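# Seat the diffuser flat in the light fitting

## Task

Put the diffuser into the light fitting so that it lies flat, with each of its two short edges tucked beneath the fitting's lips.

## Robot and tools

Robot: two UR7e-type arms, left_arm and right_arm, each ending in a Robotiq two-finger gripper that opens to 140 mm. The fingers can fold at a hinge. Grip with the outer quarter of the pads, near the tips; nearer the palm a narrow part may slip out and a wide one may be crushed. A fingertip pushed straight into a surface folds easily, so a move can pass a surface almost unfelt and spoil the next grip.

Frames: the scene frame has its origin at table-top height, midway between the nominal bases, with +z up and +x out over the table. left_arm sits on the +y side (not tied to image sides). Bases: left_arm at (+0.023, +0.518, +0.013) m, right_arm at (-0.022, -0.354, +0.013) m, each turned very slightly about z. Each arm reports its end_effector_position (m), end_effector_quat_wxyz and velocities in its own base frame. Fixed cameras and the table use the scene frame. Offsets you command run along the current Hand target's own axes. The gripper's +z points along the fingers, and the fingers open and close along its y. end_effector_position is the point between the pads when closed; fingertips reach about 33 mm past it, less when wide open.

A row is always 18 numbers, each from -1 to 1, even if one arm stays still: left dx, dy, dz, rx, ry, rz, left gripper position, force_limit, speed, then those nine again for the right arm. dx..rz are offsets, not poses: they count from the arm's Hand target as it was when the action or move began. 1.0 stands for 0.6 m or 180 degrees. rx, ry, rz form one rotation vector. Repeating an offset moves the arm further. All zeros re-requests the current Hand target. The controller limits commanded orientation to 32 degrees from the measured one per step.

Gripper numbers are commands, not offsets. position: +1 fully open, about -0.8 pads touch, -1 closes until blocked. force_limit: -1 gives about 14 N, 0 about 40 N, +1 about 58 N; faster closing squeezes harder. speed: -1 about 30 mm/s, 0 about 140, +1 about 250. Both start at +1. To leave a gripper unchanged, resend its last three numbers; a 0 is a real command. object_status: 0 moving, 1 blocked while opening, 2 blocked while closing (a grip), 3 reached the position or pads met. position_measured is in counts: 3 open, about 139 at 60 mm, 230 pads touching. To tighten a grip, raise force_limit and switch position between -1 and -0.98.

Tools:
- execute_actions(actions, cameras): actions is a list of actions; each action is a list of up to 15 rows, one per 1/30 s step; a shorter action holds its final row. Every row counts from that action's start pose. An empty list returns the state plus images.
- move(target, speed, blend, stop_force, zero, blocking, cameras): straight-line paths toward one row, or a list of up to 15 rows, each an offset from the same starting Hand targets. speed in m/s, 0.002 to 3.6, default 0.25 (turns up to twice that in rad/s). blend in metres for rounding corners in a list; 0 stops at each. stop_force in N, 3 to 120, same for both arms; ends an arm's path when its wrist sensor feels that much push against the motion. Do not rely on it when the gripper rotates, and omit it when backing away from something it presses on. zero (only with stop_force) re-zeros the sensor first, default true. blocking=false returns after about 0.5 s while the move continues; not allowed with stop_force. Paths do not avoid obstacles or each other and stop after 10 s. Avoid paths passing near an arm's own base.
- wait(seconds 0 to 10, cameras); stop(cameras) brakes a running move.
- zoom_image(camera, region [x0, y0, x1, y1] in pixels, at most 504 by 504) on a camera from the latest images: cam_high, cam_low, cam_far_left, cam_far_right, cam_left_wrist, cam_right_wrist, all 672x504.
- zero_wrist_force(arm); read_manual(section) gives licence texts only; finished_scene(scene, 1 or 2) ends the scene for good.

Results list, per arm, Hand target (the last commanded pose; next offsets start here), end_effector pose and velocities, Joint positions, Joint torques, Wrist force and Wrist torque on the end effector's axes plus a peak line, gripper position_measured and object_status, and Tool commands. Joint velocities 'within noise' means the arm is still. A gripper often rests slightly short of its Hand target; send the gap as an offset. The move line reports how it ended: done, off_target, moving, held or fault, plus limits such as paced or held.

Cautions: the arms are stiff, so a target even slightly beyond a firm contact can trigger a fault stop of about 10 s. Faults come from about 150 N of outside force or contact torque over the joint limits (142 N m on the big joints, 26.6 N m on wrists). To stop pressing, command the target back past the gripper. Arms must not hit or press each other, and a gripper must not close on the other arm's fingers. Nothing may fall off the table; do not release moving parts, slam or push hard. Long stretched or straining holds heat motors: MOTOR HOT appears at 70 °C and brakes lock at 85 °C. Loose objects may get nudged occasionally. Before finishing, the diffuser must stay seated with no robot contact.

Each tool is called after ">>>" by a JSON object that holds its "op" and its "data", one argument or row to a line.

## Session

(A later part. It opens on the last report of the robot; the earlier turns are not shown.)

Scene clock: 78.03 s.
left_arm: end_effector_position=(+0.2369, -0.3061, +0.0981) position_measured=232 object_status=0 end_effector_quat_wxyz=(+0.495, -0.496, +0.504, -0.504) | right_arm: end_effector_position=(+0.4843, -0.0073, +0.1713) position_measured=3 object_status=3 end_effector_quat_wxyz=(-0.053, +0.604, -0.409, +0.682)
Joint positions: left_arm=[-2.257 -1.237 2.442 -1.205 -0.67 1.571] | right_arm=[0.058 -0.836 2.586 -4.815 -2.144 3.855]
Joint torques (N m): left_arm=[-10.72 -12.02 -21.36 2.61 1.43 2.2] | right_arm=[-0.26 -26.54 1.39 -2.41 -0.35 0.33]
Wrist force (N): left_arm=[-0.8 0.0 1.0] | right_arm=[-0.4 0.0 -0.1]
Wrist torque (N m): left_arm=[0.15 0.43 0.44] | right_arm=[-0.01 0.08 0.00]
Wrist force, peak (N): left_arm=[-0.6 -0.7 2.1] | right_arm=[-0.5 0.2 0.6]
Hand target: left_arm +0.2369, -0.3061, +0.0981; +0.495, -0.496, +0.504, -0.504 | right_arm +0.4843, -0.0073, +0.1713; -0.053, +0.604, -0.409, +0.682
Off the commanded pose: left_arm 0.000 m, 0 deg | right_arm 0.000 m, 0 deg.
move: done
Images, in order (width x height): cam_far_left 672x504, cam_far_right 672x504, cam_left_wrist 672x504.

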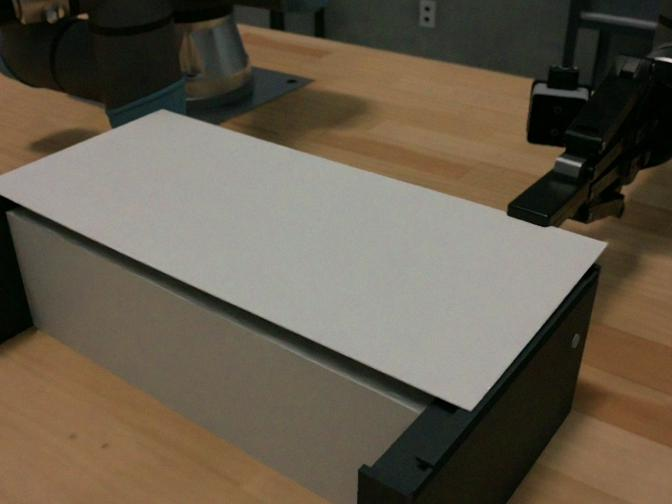

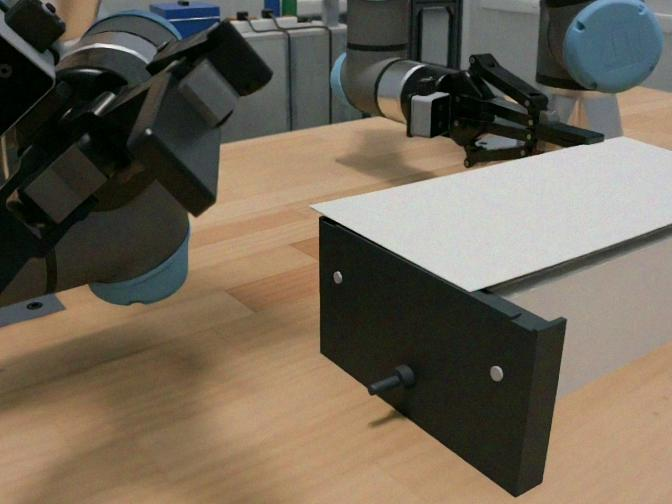

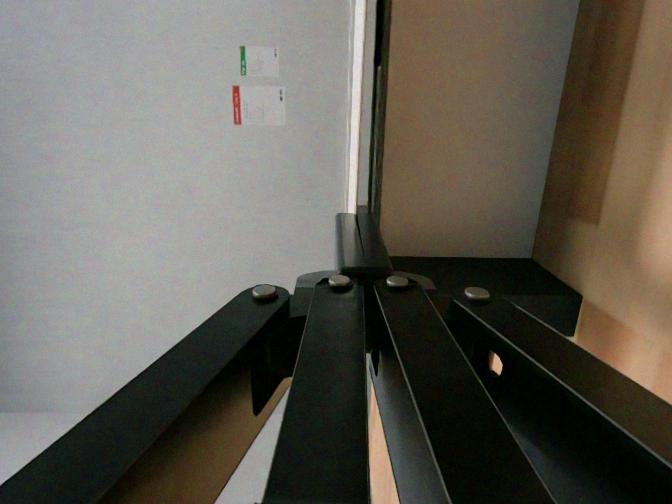

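>>> {"op": "wait", "data": {
  "seconds": 0.3
}}

Scene clock: 78.60 s.
left_arm: end_effector_position=(+0.2369, -0.3061, +0.0981) position_measured=232 object_status=3 end_effector_quat_wxyz=(+0.495, -0.496, +0.504, -0.504) | right_arm: end_effector_position=(+0.4843, -0.0073, +0.1713) position_measured=3 object_status=3 end_effector_quat_wxyz=(-0.053, +0.604, -0.409, +0.682)
Joint positions: left_arm=[-2.257 -1.237 2.442 -1.205 -0.67 1.571] | right_arm=[0.058 -0.836 2.586 -4.815 -2.144 3.855]
Joint torques (N m): left_arm=[-10.71 -11.39 -19.38 2.65 1.46 1.99] | right_arm=[0.18 -26.66 1.66 -2.39 -0.36 0.44]
Wrist force (N): left_arm=[-0.8 -0.2 1.0] | right_arm=[-0.2 0.0 -0.1]
Wrist torque (N m): left_arm=[0.12 0.44 0.44] | right_arm=[0.01 0.04 0.00]
Wrist force, peak (N): left_arm=[-1.0 -0.1 1.2] | right_arm=[-0.1 -0.3 0.6]
Hand target: left_arm +0.2369, -0.3061, +0.0981; +0.495, -0.496, +0.504, -0.504 | right_arm +0.4843, -0.0073, +0.1713; -0.053, +0.604, -0.409, +0.682
Tool commands: left_gripper/position=-1.0 left_gripper/force_limit=+1.0 left_gripper/speed=-1.0 right_gripper/position=+1.0 right_gripper/force_limit=+1.0 right_gripper/speed=+1.0
Off the commanded pose: left_arm 0.000 m, 0 deg | right_arm 0.000 m, 0 deg.
wait: 0.30 s; at rest from the start

>>> {"op": "move", "data": {
  "target": [0, -0.025, 0, 0, 0, 0.0122, -1, 1, -1, 0, 0, 0, 0, 0, 0, 1, 1, 1],
  "speed": 0.05,
  "cameras": ["cam_left_wrist", "cam_far_right", "cam_far_left", "cam_low"]
}}

Scene clock: 79.90 s.
left_arm: end_effector_position=(+0.2368, -0.3062, +0.1131) position_measured=232 object_status=3 end_effector_quat_wxyz=(+0.505, -0.486, +0.514, -0.495) end_effector_velocity=(+0.000, +0.000, -0.001) end_effector_angular_velocity=(-0.007, +0.002, +0.001) | right_arm: end_effector_position=(+0.4843, -0.0073, +0.1713) position_measured=3 object_status=3 end_effector_quat_wxyz=(-0.053, +0.604, -0.409, +0.682)
Joint positions: left_arm=[-2.257 -1.288 2.436 -1.149 -0.67 1.609] | right_arm=[0.058 -0.836 2.586 -4.815 -2.144 3.855]
Joint velocities: left_arm=[0 0.003 0 -0.005 -0.001 -0.006] | right_arm=[within noise]
Joint torques (N m): left_arm=[-8.33 -12.47 -10.21 0.34 1.34 -2.9] | right_arm=[0.43 -25.87 2.22 -2.39 -0.38 0.36]
Wrist force (N): left_arm=[-0.9 0.0 0.9] | right_arm=[-0.2 0.0 0.1]
Wrist torque (N m): left_arm=[0.18 0.49 0.41] | right_arm=[0.01 0.07 0.01]
Wrist force, peak (N): left_arm=[-0.8 -0.5 1.4] | right_arm=[-0.5 0.2 0.2]
Hand target: left_arm +0.2369, -0.3061, +0.1131; +0.505, -0.486, +0.514, -0.495 | right_arm +0.4843, -0.0073, +0.1713; -0.053, +0.604, -0.409, +0.682
Off the commanded pose: left_arm 0.000 m, 0 deg | right_arm 0.000 m, 0 deg.
move: done
Images, in order (width x height): cam_low 672x504, cam_far_left 672x504, cam_far_right 672x504, cam_left_wrist 672x504.

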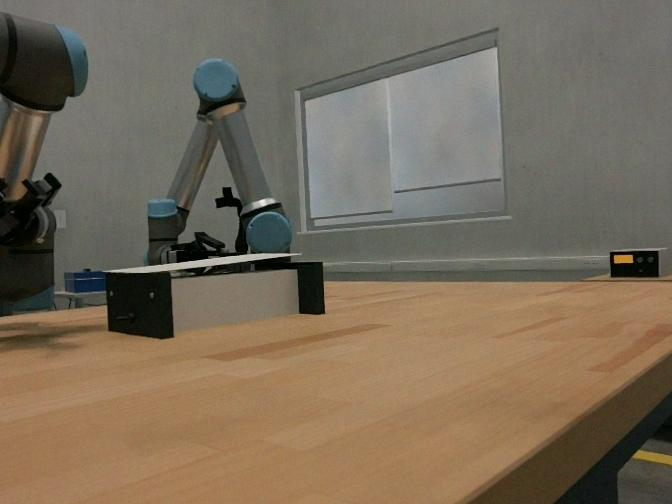

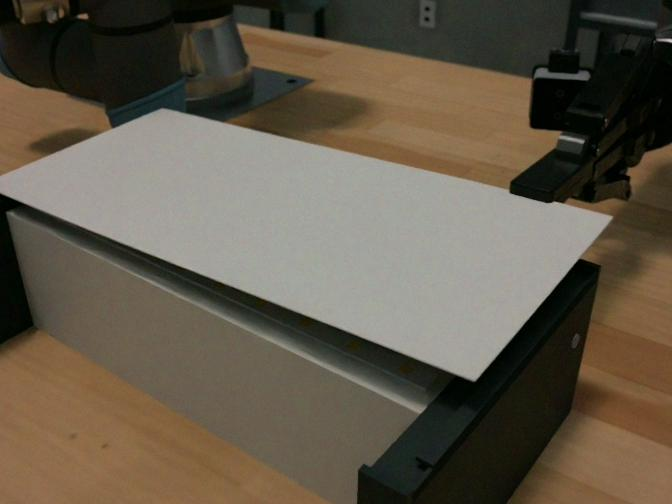

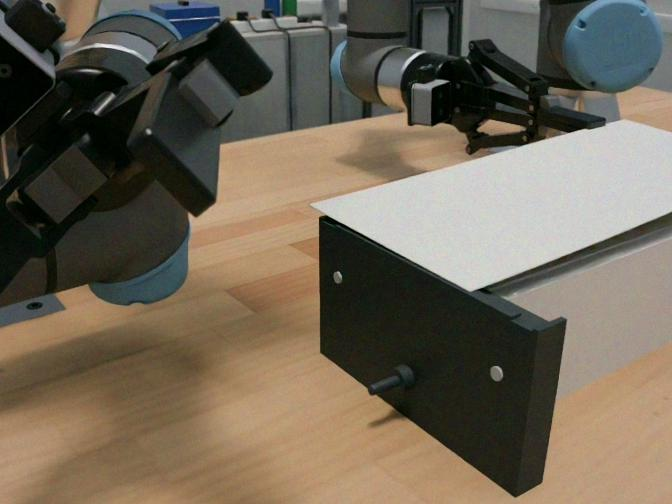

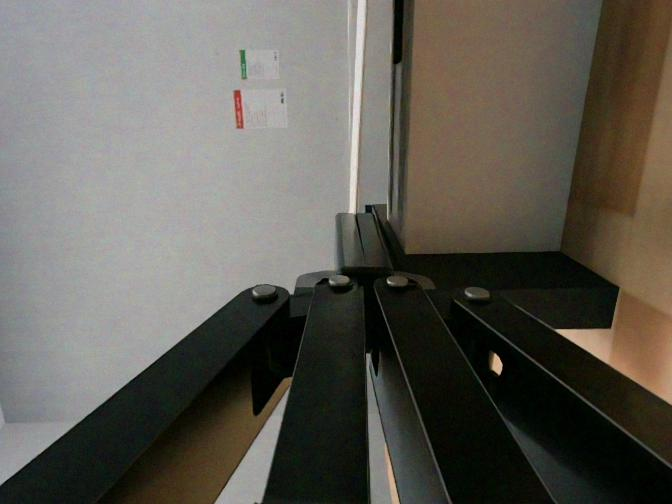

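>>> {"op": "move", "data": {
  "target": [0, 0, 0.0583, 0, 0, 0, -1, 1, -1, -0.1957, -0.3958, -0.3547, -0.0390, -0.5025, -0.3014, 1, 1, 1],
  "speed": 0.3,
  "cameras": ["all"]
}}

Scene clock: 86.33 s.
left_arm: end_effector_position=(+0.2719, -0.3067, +0.1131) position_measured=232 object_status=3 end_effector_quat_wxyz=(+0.505, -0.486, +0.514, -0.495) | right_arm: end_effector_position=(+0.4307, +0.3210, +0.2409) position_measured=3 object_status=3 end_effector_quat_wxyz=(+0.000, +1.000, +0.001, +0.000)
Joint positions: left_arm=[-2.154 -1.298 2.453 -1.156 -0.566 1.609] | right_arm=[0.39 -1.5 1.588 -1.658 -1.571 3.53]
Joint torques (N m): left_arm=[-9.26 -26.16 -0.24 0.63 -1.69 2.21] | right_arm=[-8.73 -20.01 -29.04 -1.51 -0.55 -0.18]
Wrist force (N): left_arm=[-1.1 0.2 1.1] | right_arm=[-0.8 -1.6 0.8]
Wrist torque (N m): left_arm=[0.21 0.57 0.44] | right_arm=[-0.47 -0.06 0.02]
Wrist force, peak (N): left_arm=[-1.1 0.3 1.2] | right_arm=[-0.1 -3.2 0.3]
Hand target: left_arm +0.2719, -0.3067, +0.1131; +0.505, -0.486, +0.514, -0.495 | right_arm +0.4307, +0.3210, +0.2409; +0.000, +1.000, +0.001, +0.000
Off the commanded pose: left_arm 0.000 m, 0 deg | right_arm 0.000 m, 0 deg.
move: done

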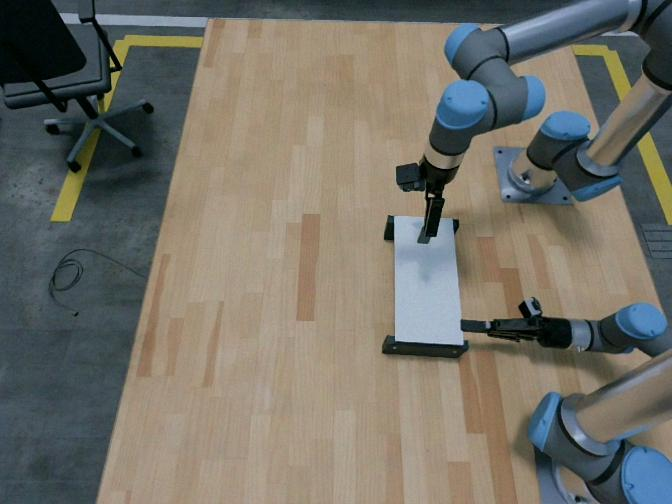

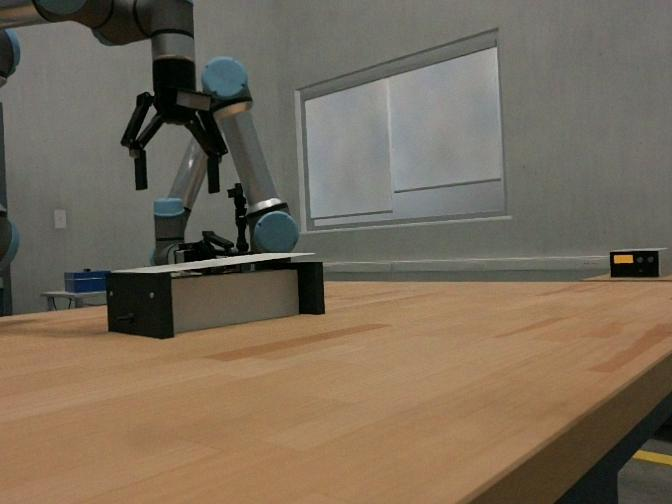

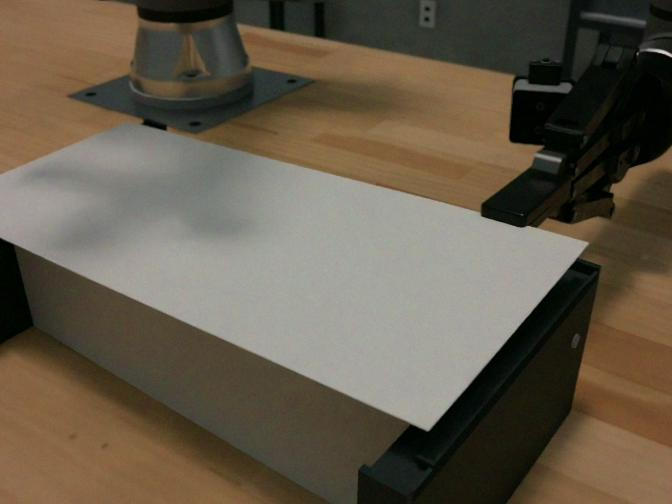

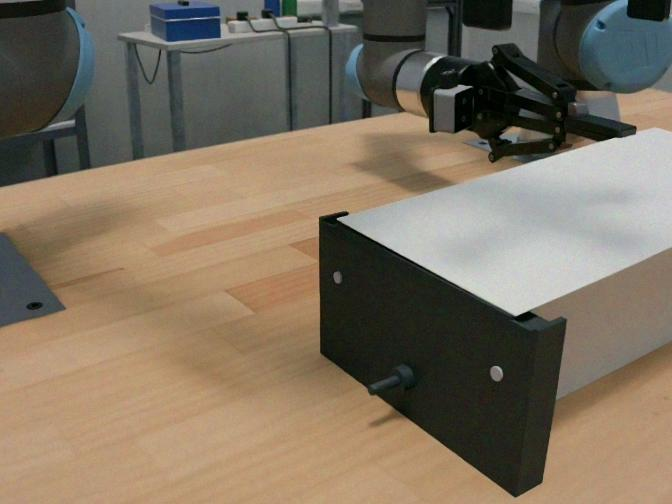

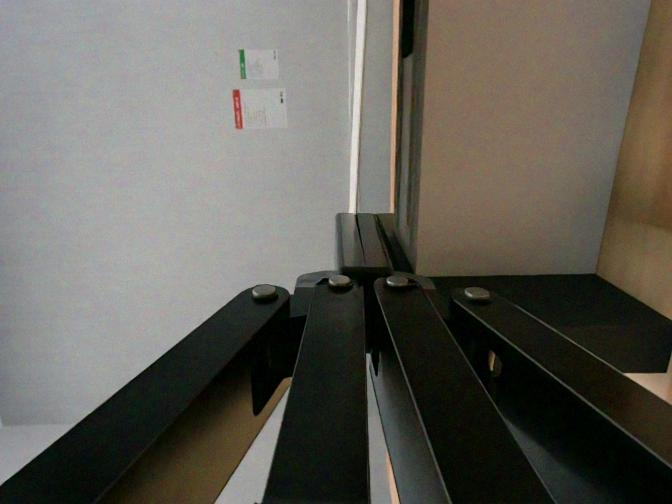

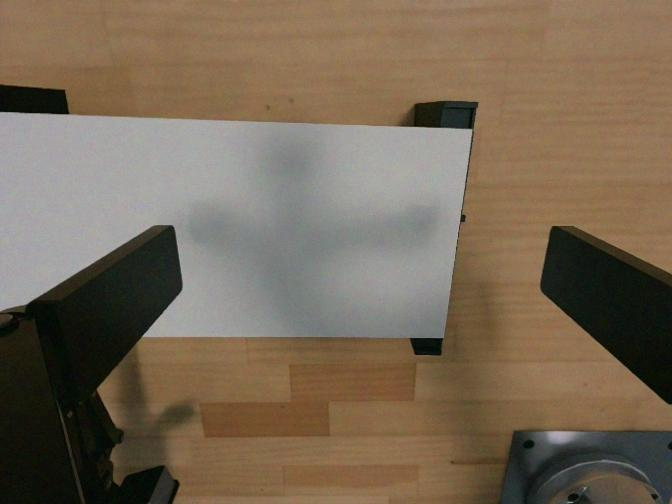

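>>> {"op": "zoom_image", "data": {
  "camera": "cam_right_wrist",
  "region": [390, 90, 510, 230]
}}

>>> {"op": "zoom_image", "data": {
  "camera": "cam_right_wrist",
  "region": [390, 230, 510, 370]
}}

>>> {"op": "zoom_image", "data": {
  "camera": "cam_far_right",
  "region": [300, 180, 580, 360]
}}

>>> {"op": "zoom_image", "data": {
  "camera": "cam_far_left",
  "region": [340, 220, 620, 504]
}}

Scaled by 3.600 from the camera's 672x504 image, which has a finer 960x720 frame.

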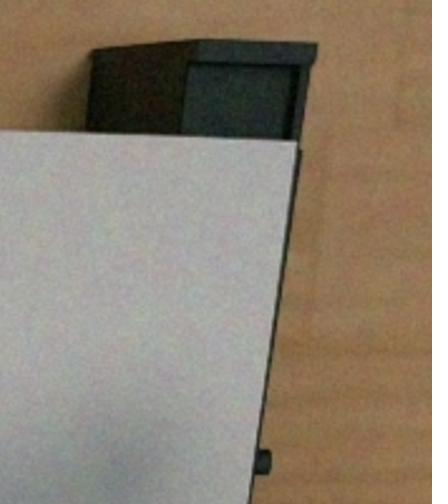

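Scaled by 3.600 from the camera's 672x504 image, which has a finer 960x720 frame.

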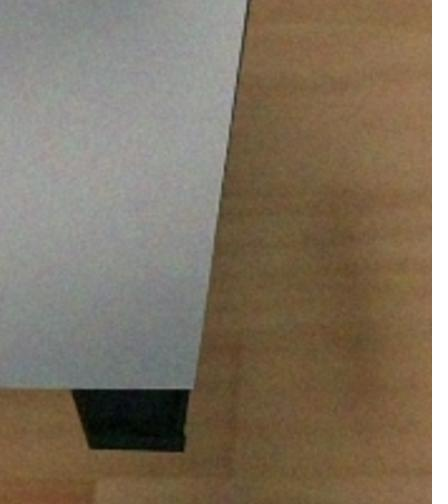

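Scaled by 1.800 from the camera's 672x504 image, which has a finer 960x720 frame.

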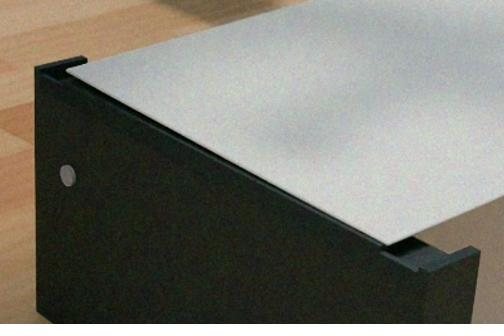

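Scaled by 1.775 from the camera's 672x504 image, which has a finer 960x720 frame.

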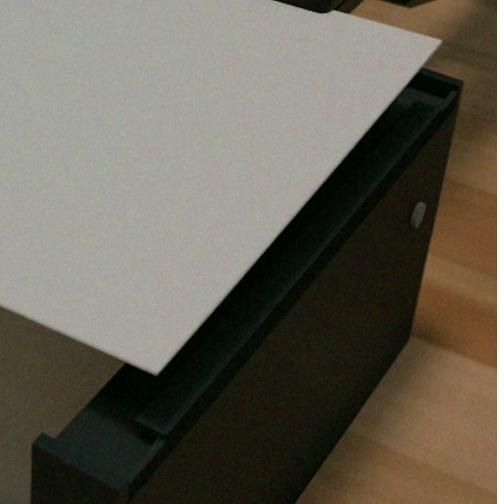

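>>> {"op": "move", "data": {
  "target": [-0.0175, 0, 0, 0, 0.0022, 0, -1, 1, -1, 0, 0, 0, 0, 0, 0, 1, 1, 1],
  "speed": 0.04,
  "cameras": ["cam_far_left", "cam_left_wrist", "cam_right_wrist"]
}}

>>> {"op": "zoom_image", "data": {
  "camera": "cam_right_wrist",
  "region": [380, 80, 520, 230]
}}

>>> {"op": "zoom_image", "data": {
  "camera": "cam_right_wrist",
  "region": [380, 230, 520, 380]
}}

Scene clock: 91.20 s.
left_arm: end_effector_position=(+0.2720, -0.2961, +0.1135) position_measured=232 object_status=3 end_effector_quat_wxyz=(+0.503, -0.485, +0.515, -0.496) end_effector_velocity=(+0.000, -0.002, +0.000) end_effector_angular_velocity=(-0.001, +0.000, +0.000) | right_arm: end_effector_position=(+0.4307, +0.3210, +0.2409) position_measured=3 object_status=3 end_effector_quat_wxyz=(+0.000, +1.000, +0.001, +0.000)
Joint positions: left_arm=[-2.18 -1.321 2.489 -1.17 -0.586 1.61] | right_arm=[0.39 -1.5 1.587 -1.658 -1.571 3.53]
Joint velocities: left_arm=[0.003 0.002 -0.005 0.002 0.003 0] | right_arm=[within noise]
Joint torques (N m): left_arm=[9.66 -9.13 -19.8 2.5 1.37 2.63] | right_arm=[-9.68 -21.75 -36.84 -1.01 0.82 -1.18]
Wrist force (N): left_arm=[-0.8 0.3 1.1] | right_arm=[-1.1 -1.8 0.8]
Wrist torque (N m): left_arm=[0.20 0.48 0.39] | right_arm=[-0.51 0.01 0.01]
Wrist force, peak (N): left_arm=[-1.2 -0.3 1.4] | right_arm=[-1.3 -1.9 0.9]
Hand target: left_arm +0.2720, -0.2962, +0.1135; +0.503, -0.485, +0.515, -0.496 | right_arm +0.4307, +0.3210, +0.2409; +0.000, +1.000, +0.001, +0.000
Off the commanded pose: left_arm 0.000 m, 0 deg | right_arm 0.000 m, 0 deg.
move: done
Images, in order (width x height): cam_far_left 672x504, cam_left_wrist 672x504, cam_right_wrist 672x504.

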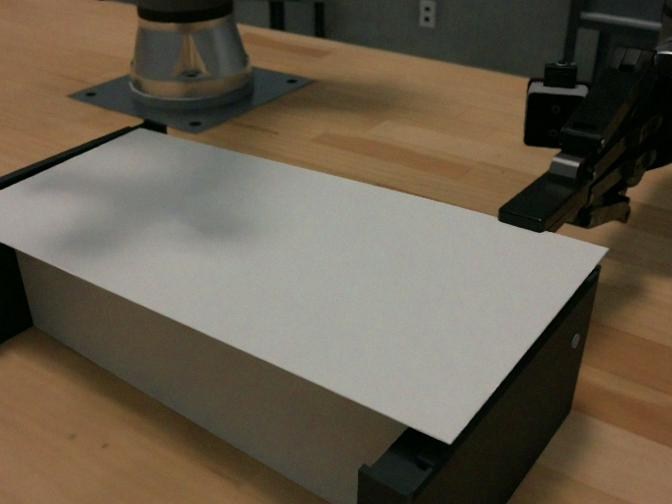

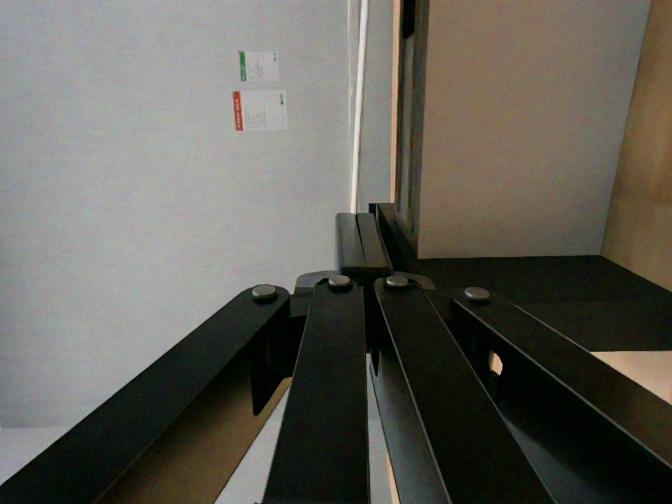

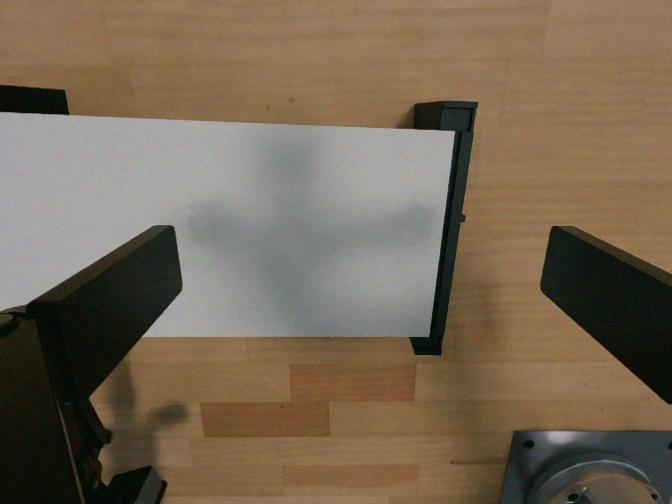

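Scaled by 3.360 from the camera's 672x504 image, which has a finer 960x720 frame.

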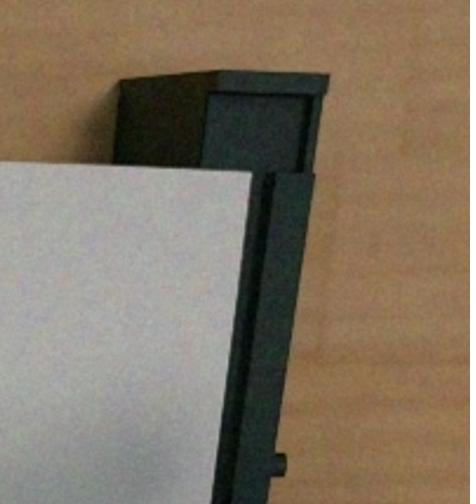

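Scaled by 3.360 from the camera's 672x504 image, which has a finer 960x720 frame.

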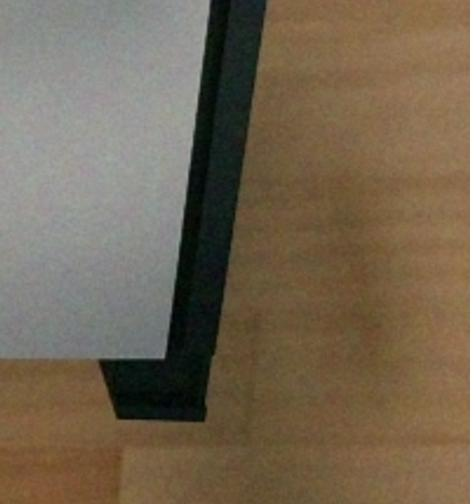

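>>> {"op": "move", "data": {
  "target": [0.0150, 0, 0, 0, 0, 0, -1, 1, -1, 0, 0, 0, 0, 0, 0, 1, 1, 1],
  "speed": 0.03,
  "stop_force": 4,
  "cameras": ["cam_far_left", "cam_left_wrist", "cam_right_wrist"]
}}

>>> {"op": "zoom_image", "data": {
  "camera": "cam_right_wrist",
  "region": [380, 80, 520, 230]
}}

>>> {"op": "zoom_image", "data": {
  "camera": "cam_right_wrist",
  "region": [380, 230, 520, 380]
}}

Scene clock: 93.37 s.
left_arm: end_effector_position=(+0.2719, -0.3004, +0.1133) position_measured=232 object_status=3 end_effector_quat_wxyz=(+0.503, -0.485, +0.515, -0.496) | right_arm: end_effector_position=(+0.4307, +0.3210, +0.2409) position_measured=3 object_status=3 end_effector_quat_wxyz=(+0.000, +1.000, +0.001, +0.000)
Joint positions: left_arm=[-2.171 -1.313 2.476 -1.165 -0.577 1.61] | right_arm=[0.39 -1.5 1.587 -1.658 -1.571 3.53]
Joint torques (N m): left_arm=[-9.38 -27.16 3.35 0.91 -0.99 1.4] | right_arm=[-8.23 -23.03 -31.69 -2.4 0.78 -1.08]
Wrist force (N): left_arm=[-0.7 0.1 1.2] | right_arm=[-1.1 -1.6 0.6]
Wrist torque (N m): left_arm=[0.17 0.46 0.39] | right_arm=[-0.48 0.00 0.00]
Wrist force, peak (N): left_arm=[-6.6 -0.1 0.8] | right_arm=[-1.3 -1.9 1.3]
Hand target: left_arm +0.2719, -0.3005, +0.1133; +0.503, -0.485, +0.515, -0.496 (not the last commanded pose) | right_arm +0.4307, +0.3210, +0.2409; +0.000, +1.000, +0.001, +0.000
Off the commanded pose: left_arm 0.005 m, 0 deg | right_arm 0.000 m, 0 deg.
move: contact (left_arm)
Images, in order (width x height): cam_far_left 672x504, cam_left_wrist 672x504, cam_right_wrist 672x504.

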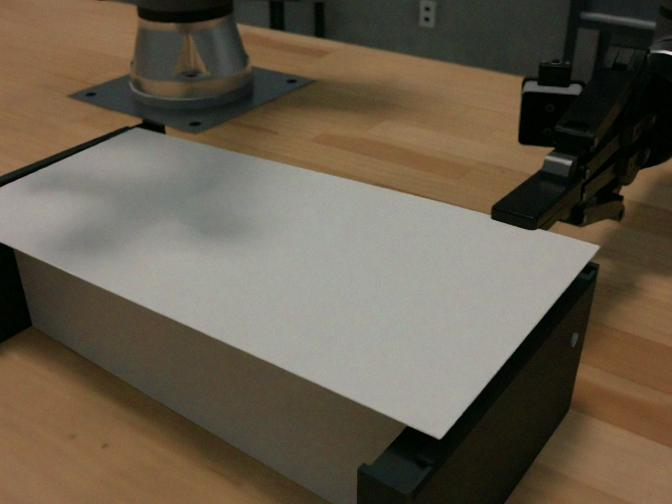

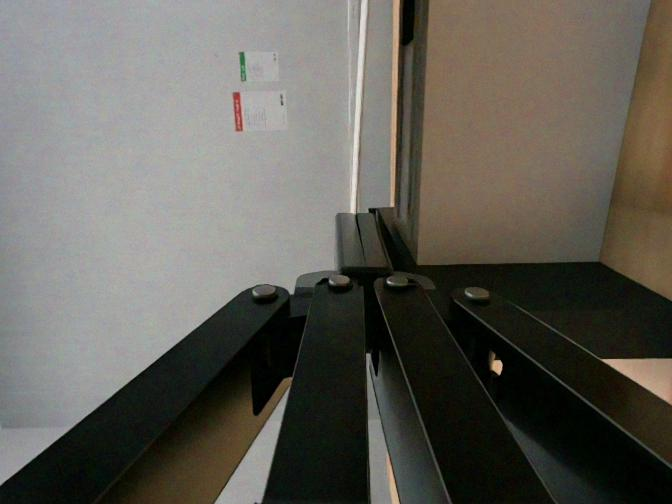

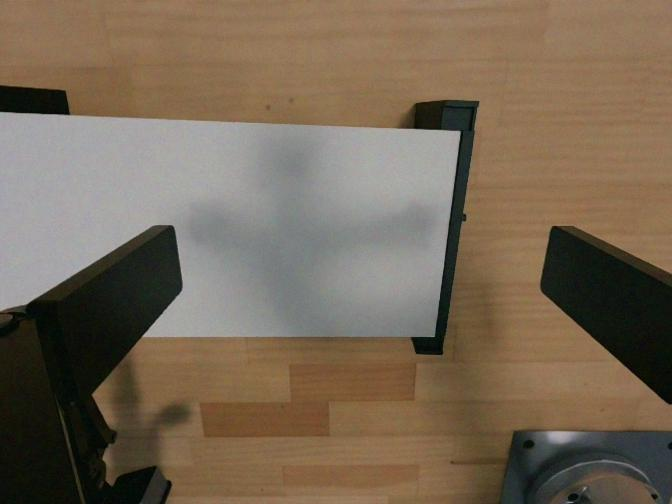

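Scaled by 3.360 from the camera's 672x504 image, which has a finer 960x720 frame.

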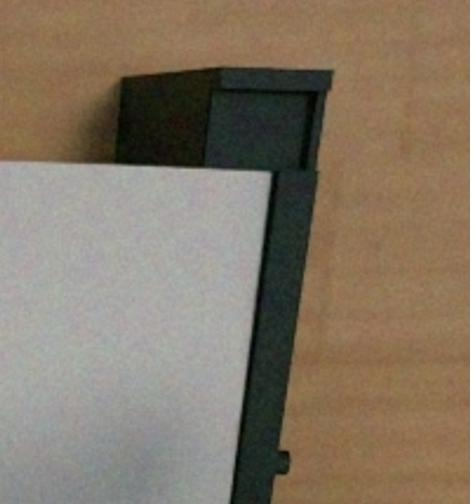

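Scaled by 3.360 from the camera's 672x504 image, which has a finer 960x720 frame.

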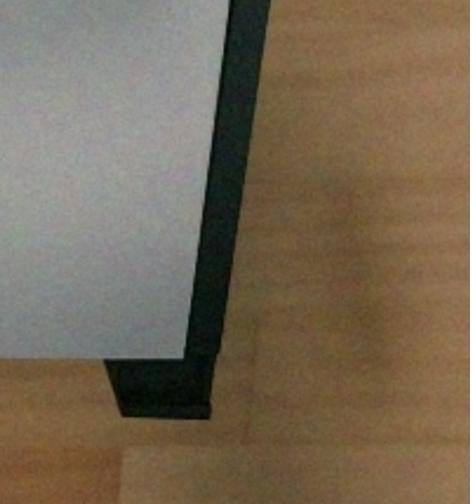

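>>> {"op": "zoom_image", "data": {
  "camera": "cam_far_left",
  "region": [0, 100, 200, 280]
}}

>>> {"op": "zoom_image", "data": {
  "camera": "cam_far_left",
  "region": [340, 220, 620, 504]
}}

>>> {"op": "zoom_image", "data": {
  "camera": "cam_left_wrist",
  "region": [330, 0, 450, 220]
}}

Scaled by 2.520 from the camera's 672x504 image, which has a finer 960x720 frame.

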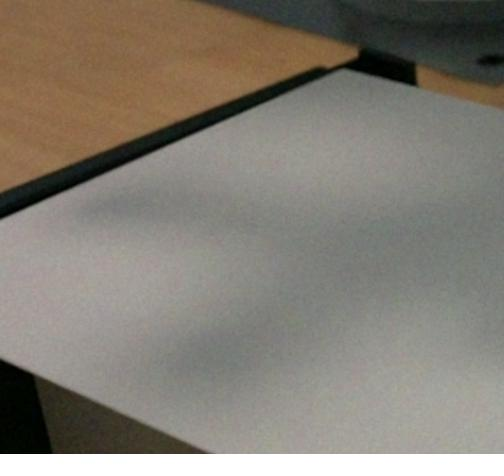

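Scaled by 1.775 from the camera's 672x504 image, which has a finer 960x720 frame.

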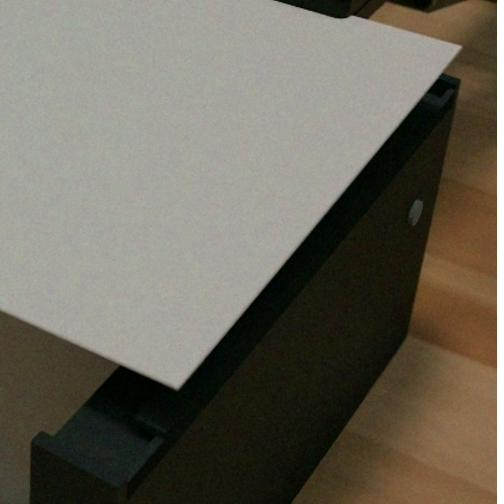

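Scaled by 2.291 from the camera's 672x504 image, which has a finer 960x720 frame.

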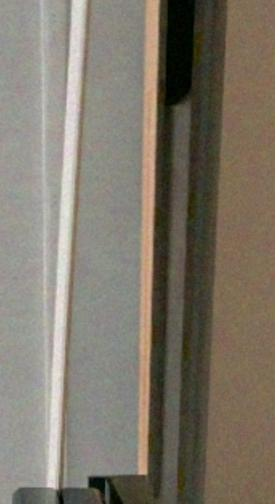

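>>> {"op": "move", "data": {
  "target": [-0.0060, 0.0067, 0, 0, 0, 0.0222, -1, 1, -1, 0, 0, 0, 0, 0, 0, 1, 1, 1],
  "speed": 0.05,
  "cameras": ["cam_far_left", "cam_left_wrist", "cam_right_wrist"]
}}

>>> {"op": "zoom_image", "data": {
  "camera": "cam_right_wrist",
  "region": [380, 80, 520, 230]
}}

>>> {"op": "zoom_image", "data": {
  "camera": "cam_far_left",
  "region": [0, 100, 200, 280]
}}

>>> {"op": "zoom_image", "data": {
  "camera": "cam_left_wrist",
  "region": [330, 0, 450, 220]
}}

Scene clock: 96.97 s.
left_arm: end_effector_position=(+0.2720, -0.2966, +0.1094) position_measured=232 object_status=3 end_effector_quat_wxyz=(+0.520, -0.466, +0.532, -0.478) | right_arm: end_effector_position=(+0.4307, +0.3210, +0.2409) position_measured=3 object_status=3 end_effector_quat_wxyz=(+0.000, +1.000, +0.001, +0.000)
Joint positions: left_arm=[-2.179 -1.305 2.489 -1.185 -0.585 1.68] | right_arm=[0.39 -1.5 1.587 -1.658 -1.571 3.53]
Joint torques (N m): left_arm=[0.28 -22.45 -7.21 2.68 -0.62 -2.65] | right_arm=[-7.88 -28.43 -24.38 -4.26 0.76 -1.11]
Wrist force (N): left_arm=[-0.7 0.1 1.1] | right_arm=[-0.9 -1.6 0.7]
Wrist torque (N m): left_arm=[0.22 0.53 0.38] | right_arm=[-0.48 -0.02 0.01]
Wrist force, peak (N): left_arm=[-1.1 -0.1 1.4] | right_arm=[-1.3 -1.9 0.8]
Hand target: left_arm +0.2720, -0.2967, +0.1094; +0.520, -0.466, +0.532, -0.478 | right_arm +0.4307, +0.3210, +0.2409; +0.000, +1.000, +0.001, +0.000
Off the commanded pose: left_arm 0.000 m, 0 deg | right_arm 0.000 m, 0 deg.
move: done
Images, in order (width x height): cam_far_left 672x504, cam_left_wrist 672x504, cam_right_wrist 672x504.

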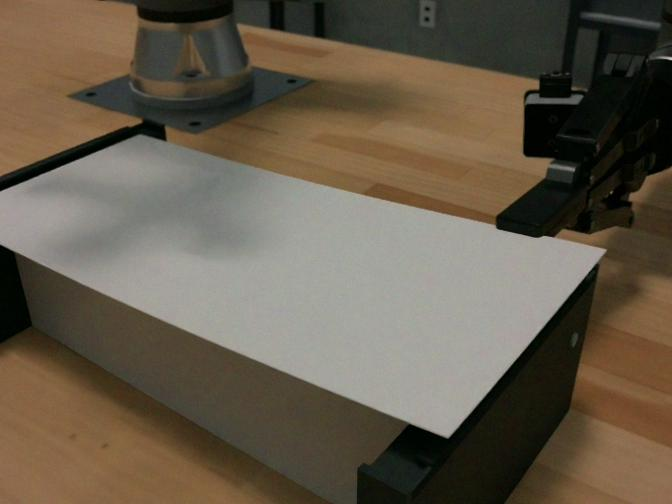

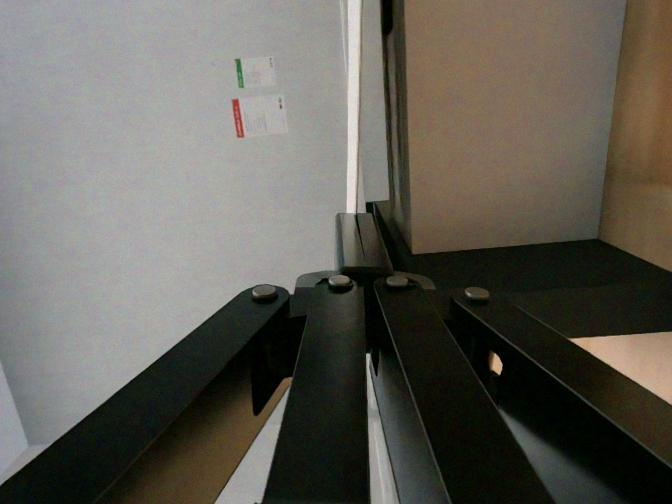

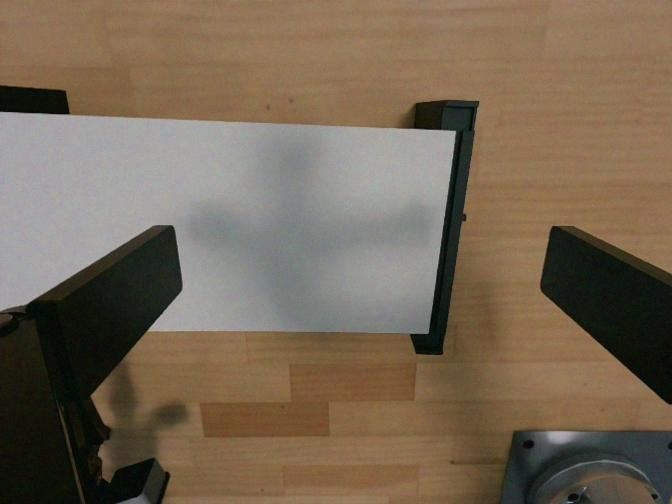

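Scaled by 3.360 from the camera's 672x504 image, which has a finer 960x720 frame.

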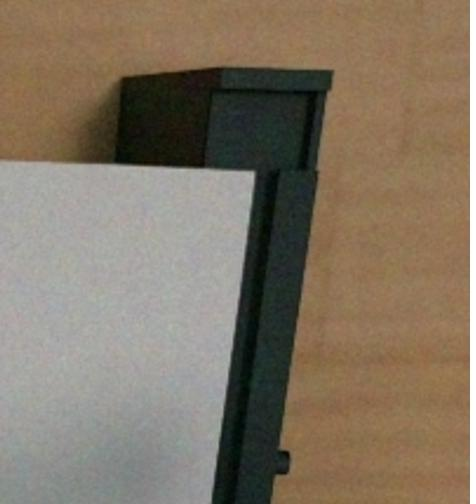

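Scaled by 2.520 from the camera's 672x504 image, which has a finer 960x720 frame.

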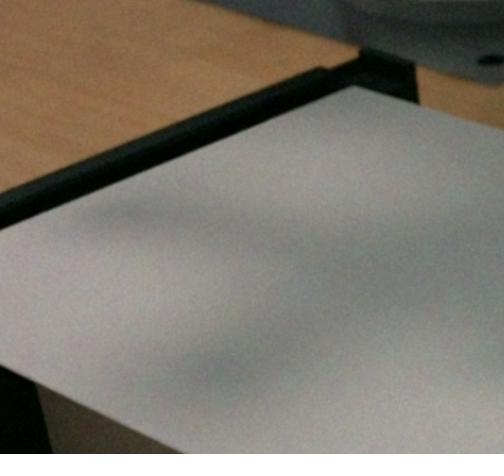

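Scaled by 2.291 from the camera's 672x504 image, which has a finer 960x720 frame.

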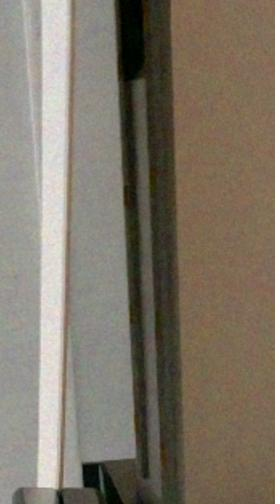

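>>> {"op": "move", "data": {
  "target": [0.0182, -0.0020, 0, 0, 0, 0, -1, 1, -1, 0, 0, 0, 0, 0, 0, 1, 1, 1],
  "speed": 0.03,
  "stop_force": 4,
  "cameras": ["cam_far_left", "cam_left_wrist", "cam_right_wrist"]
}}

>>> {"op": "zoom_image", "data": {
  "camera": "cam_right_wrist",
  "region": [380, 80, 520, 230]
}}

>>> {"op": "zoom_image", "data": {
  "camera": "cam_right_wrist",
  "region": [380, 230, 520, 380]
}}

>>> {"op": "zoom_image", "data": {
  "camera": "cam_far_left",
  "region": [0, 100, 200, 280]
}}

Scene clock: 99.47 s.
left_arm: end_effector_position=(+0.2718, -0.3072, +0.1095) position_measured=232 object_status=3 end_effector_quat_wxyz=(+0.520, -0.466, +0.532, -0.478) | right_arm: end_effector_position=(+0.4307, +0.3210, +0.2409) position_measured=3 object_status=3 end_effector_quat_wxyz=(+0.000, +1.000, +0.001, +0.000)
Joint positions: left_arm=[-2.157 -1.288 2.459 -1.172 -0.563 1.68] | right_arm=[0.39 -1.5 1.587 -1.658 -1.571 3.53]
Joint torques (N m): left_arm=[-11.17 -28.64 3.21 0.27 -1.74 1.33] | right_arm=[-7.37 -31.93 -19.78 -4.16 0.7 -0.93]
Wrist force (N): left_arm=[-1.4 0.1 1.0] | right_arm=[-0.8 -1.7 0.8]
Wrist torque (N m): left_arm=[0.21 0.40 0.42] | right_arm=[-0.50 -0.06 0.01]
Wrist force, peak (N): left_arm=[-6.2 0.0 -0.9] | right_arm=[-0.8 -2.0 1.0]
Hand target: left_arm +0.2718, -0.3072, +0.1095; +0.520, -0.466, +0.532, -0.478 | right_arm +0.4307, +0.3210, +0.2409; +0.000, +1.000, +0.001, +0.000
Off the commanded pose: left_arm 0.000 m, 0 deg | right_arm 0.000 m, 0 deg.
move: contact (left_arm)
Images, in order (width x height): cam_far_left 672x504, cam_left_wrist 672x504, cam_right_wrist 672x504.

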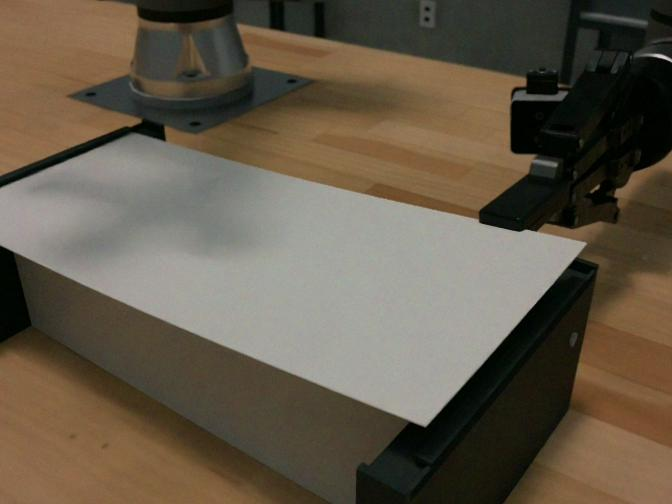

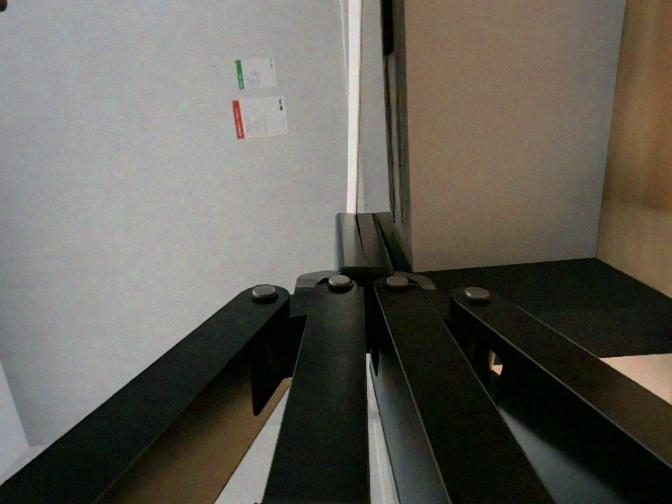

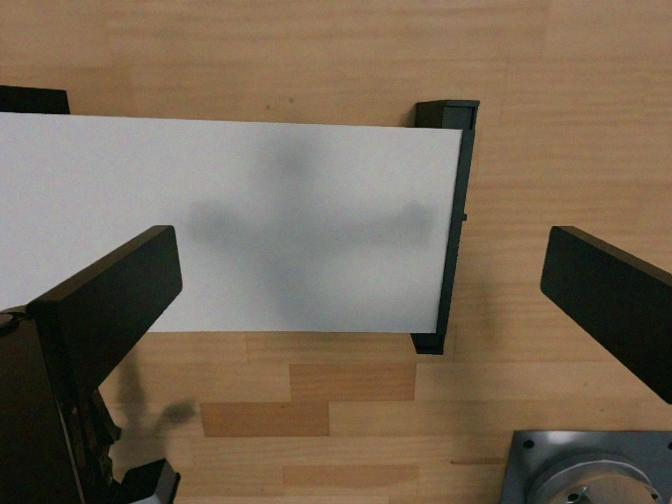

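Scaled by 3.360 from the camera's 672x504 image, which has a finer 960x720 frame.

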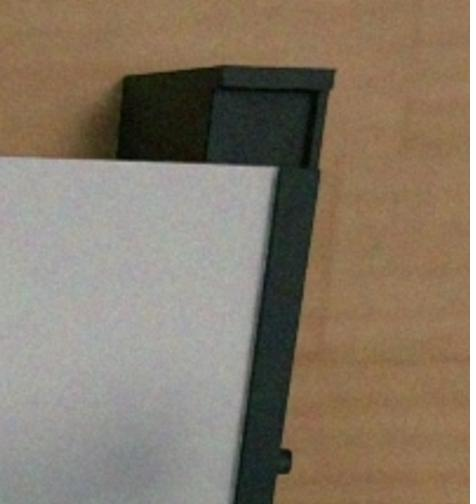

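Scaled by 3.360 from the camera's 672x504 image, which has a finer 960x720 frame.

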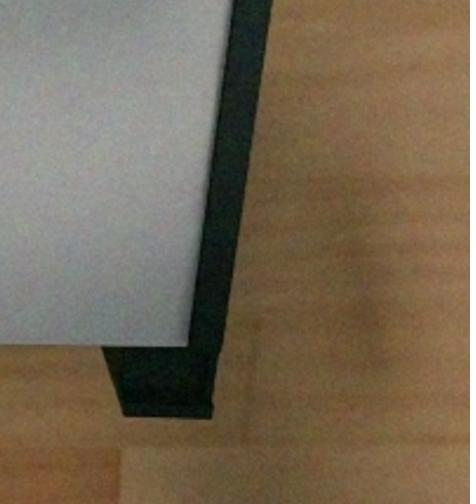

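Scaled by 2.520 from the camera's 672x504 image, which has a finer 960x720 frame.

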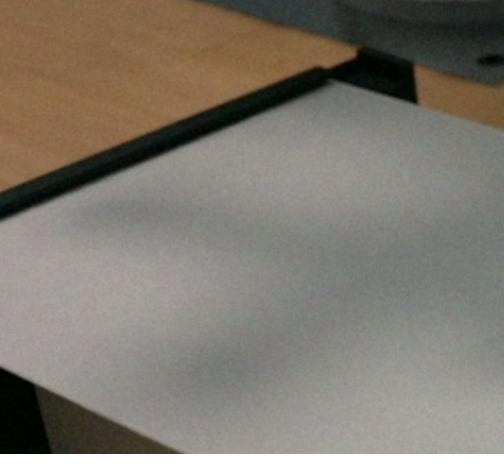

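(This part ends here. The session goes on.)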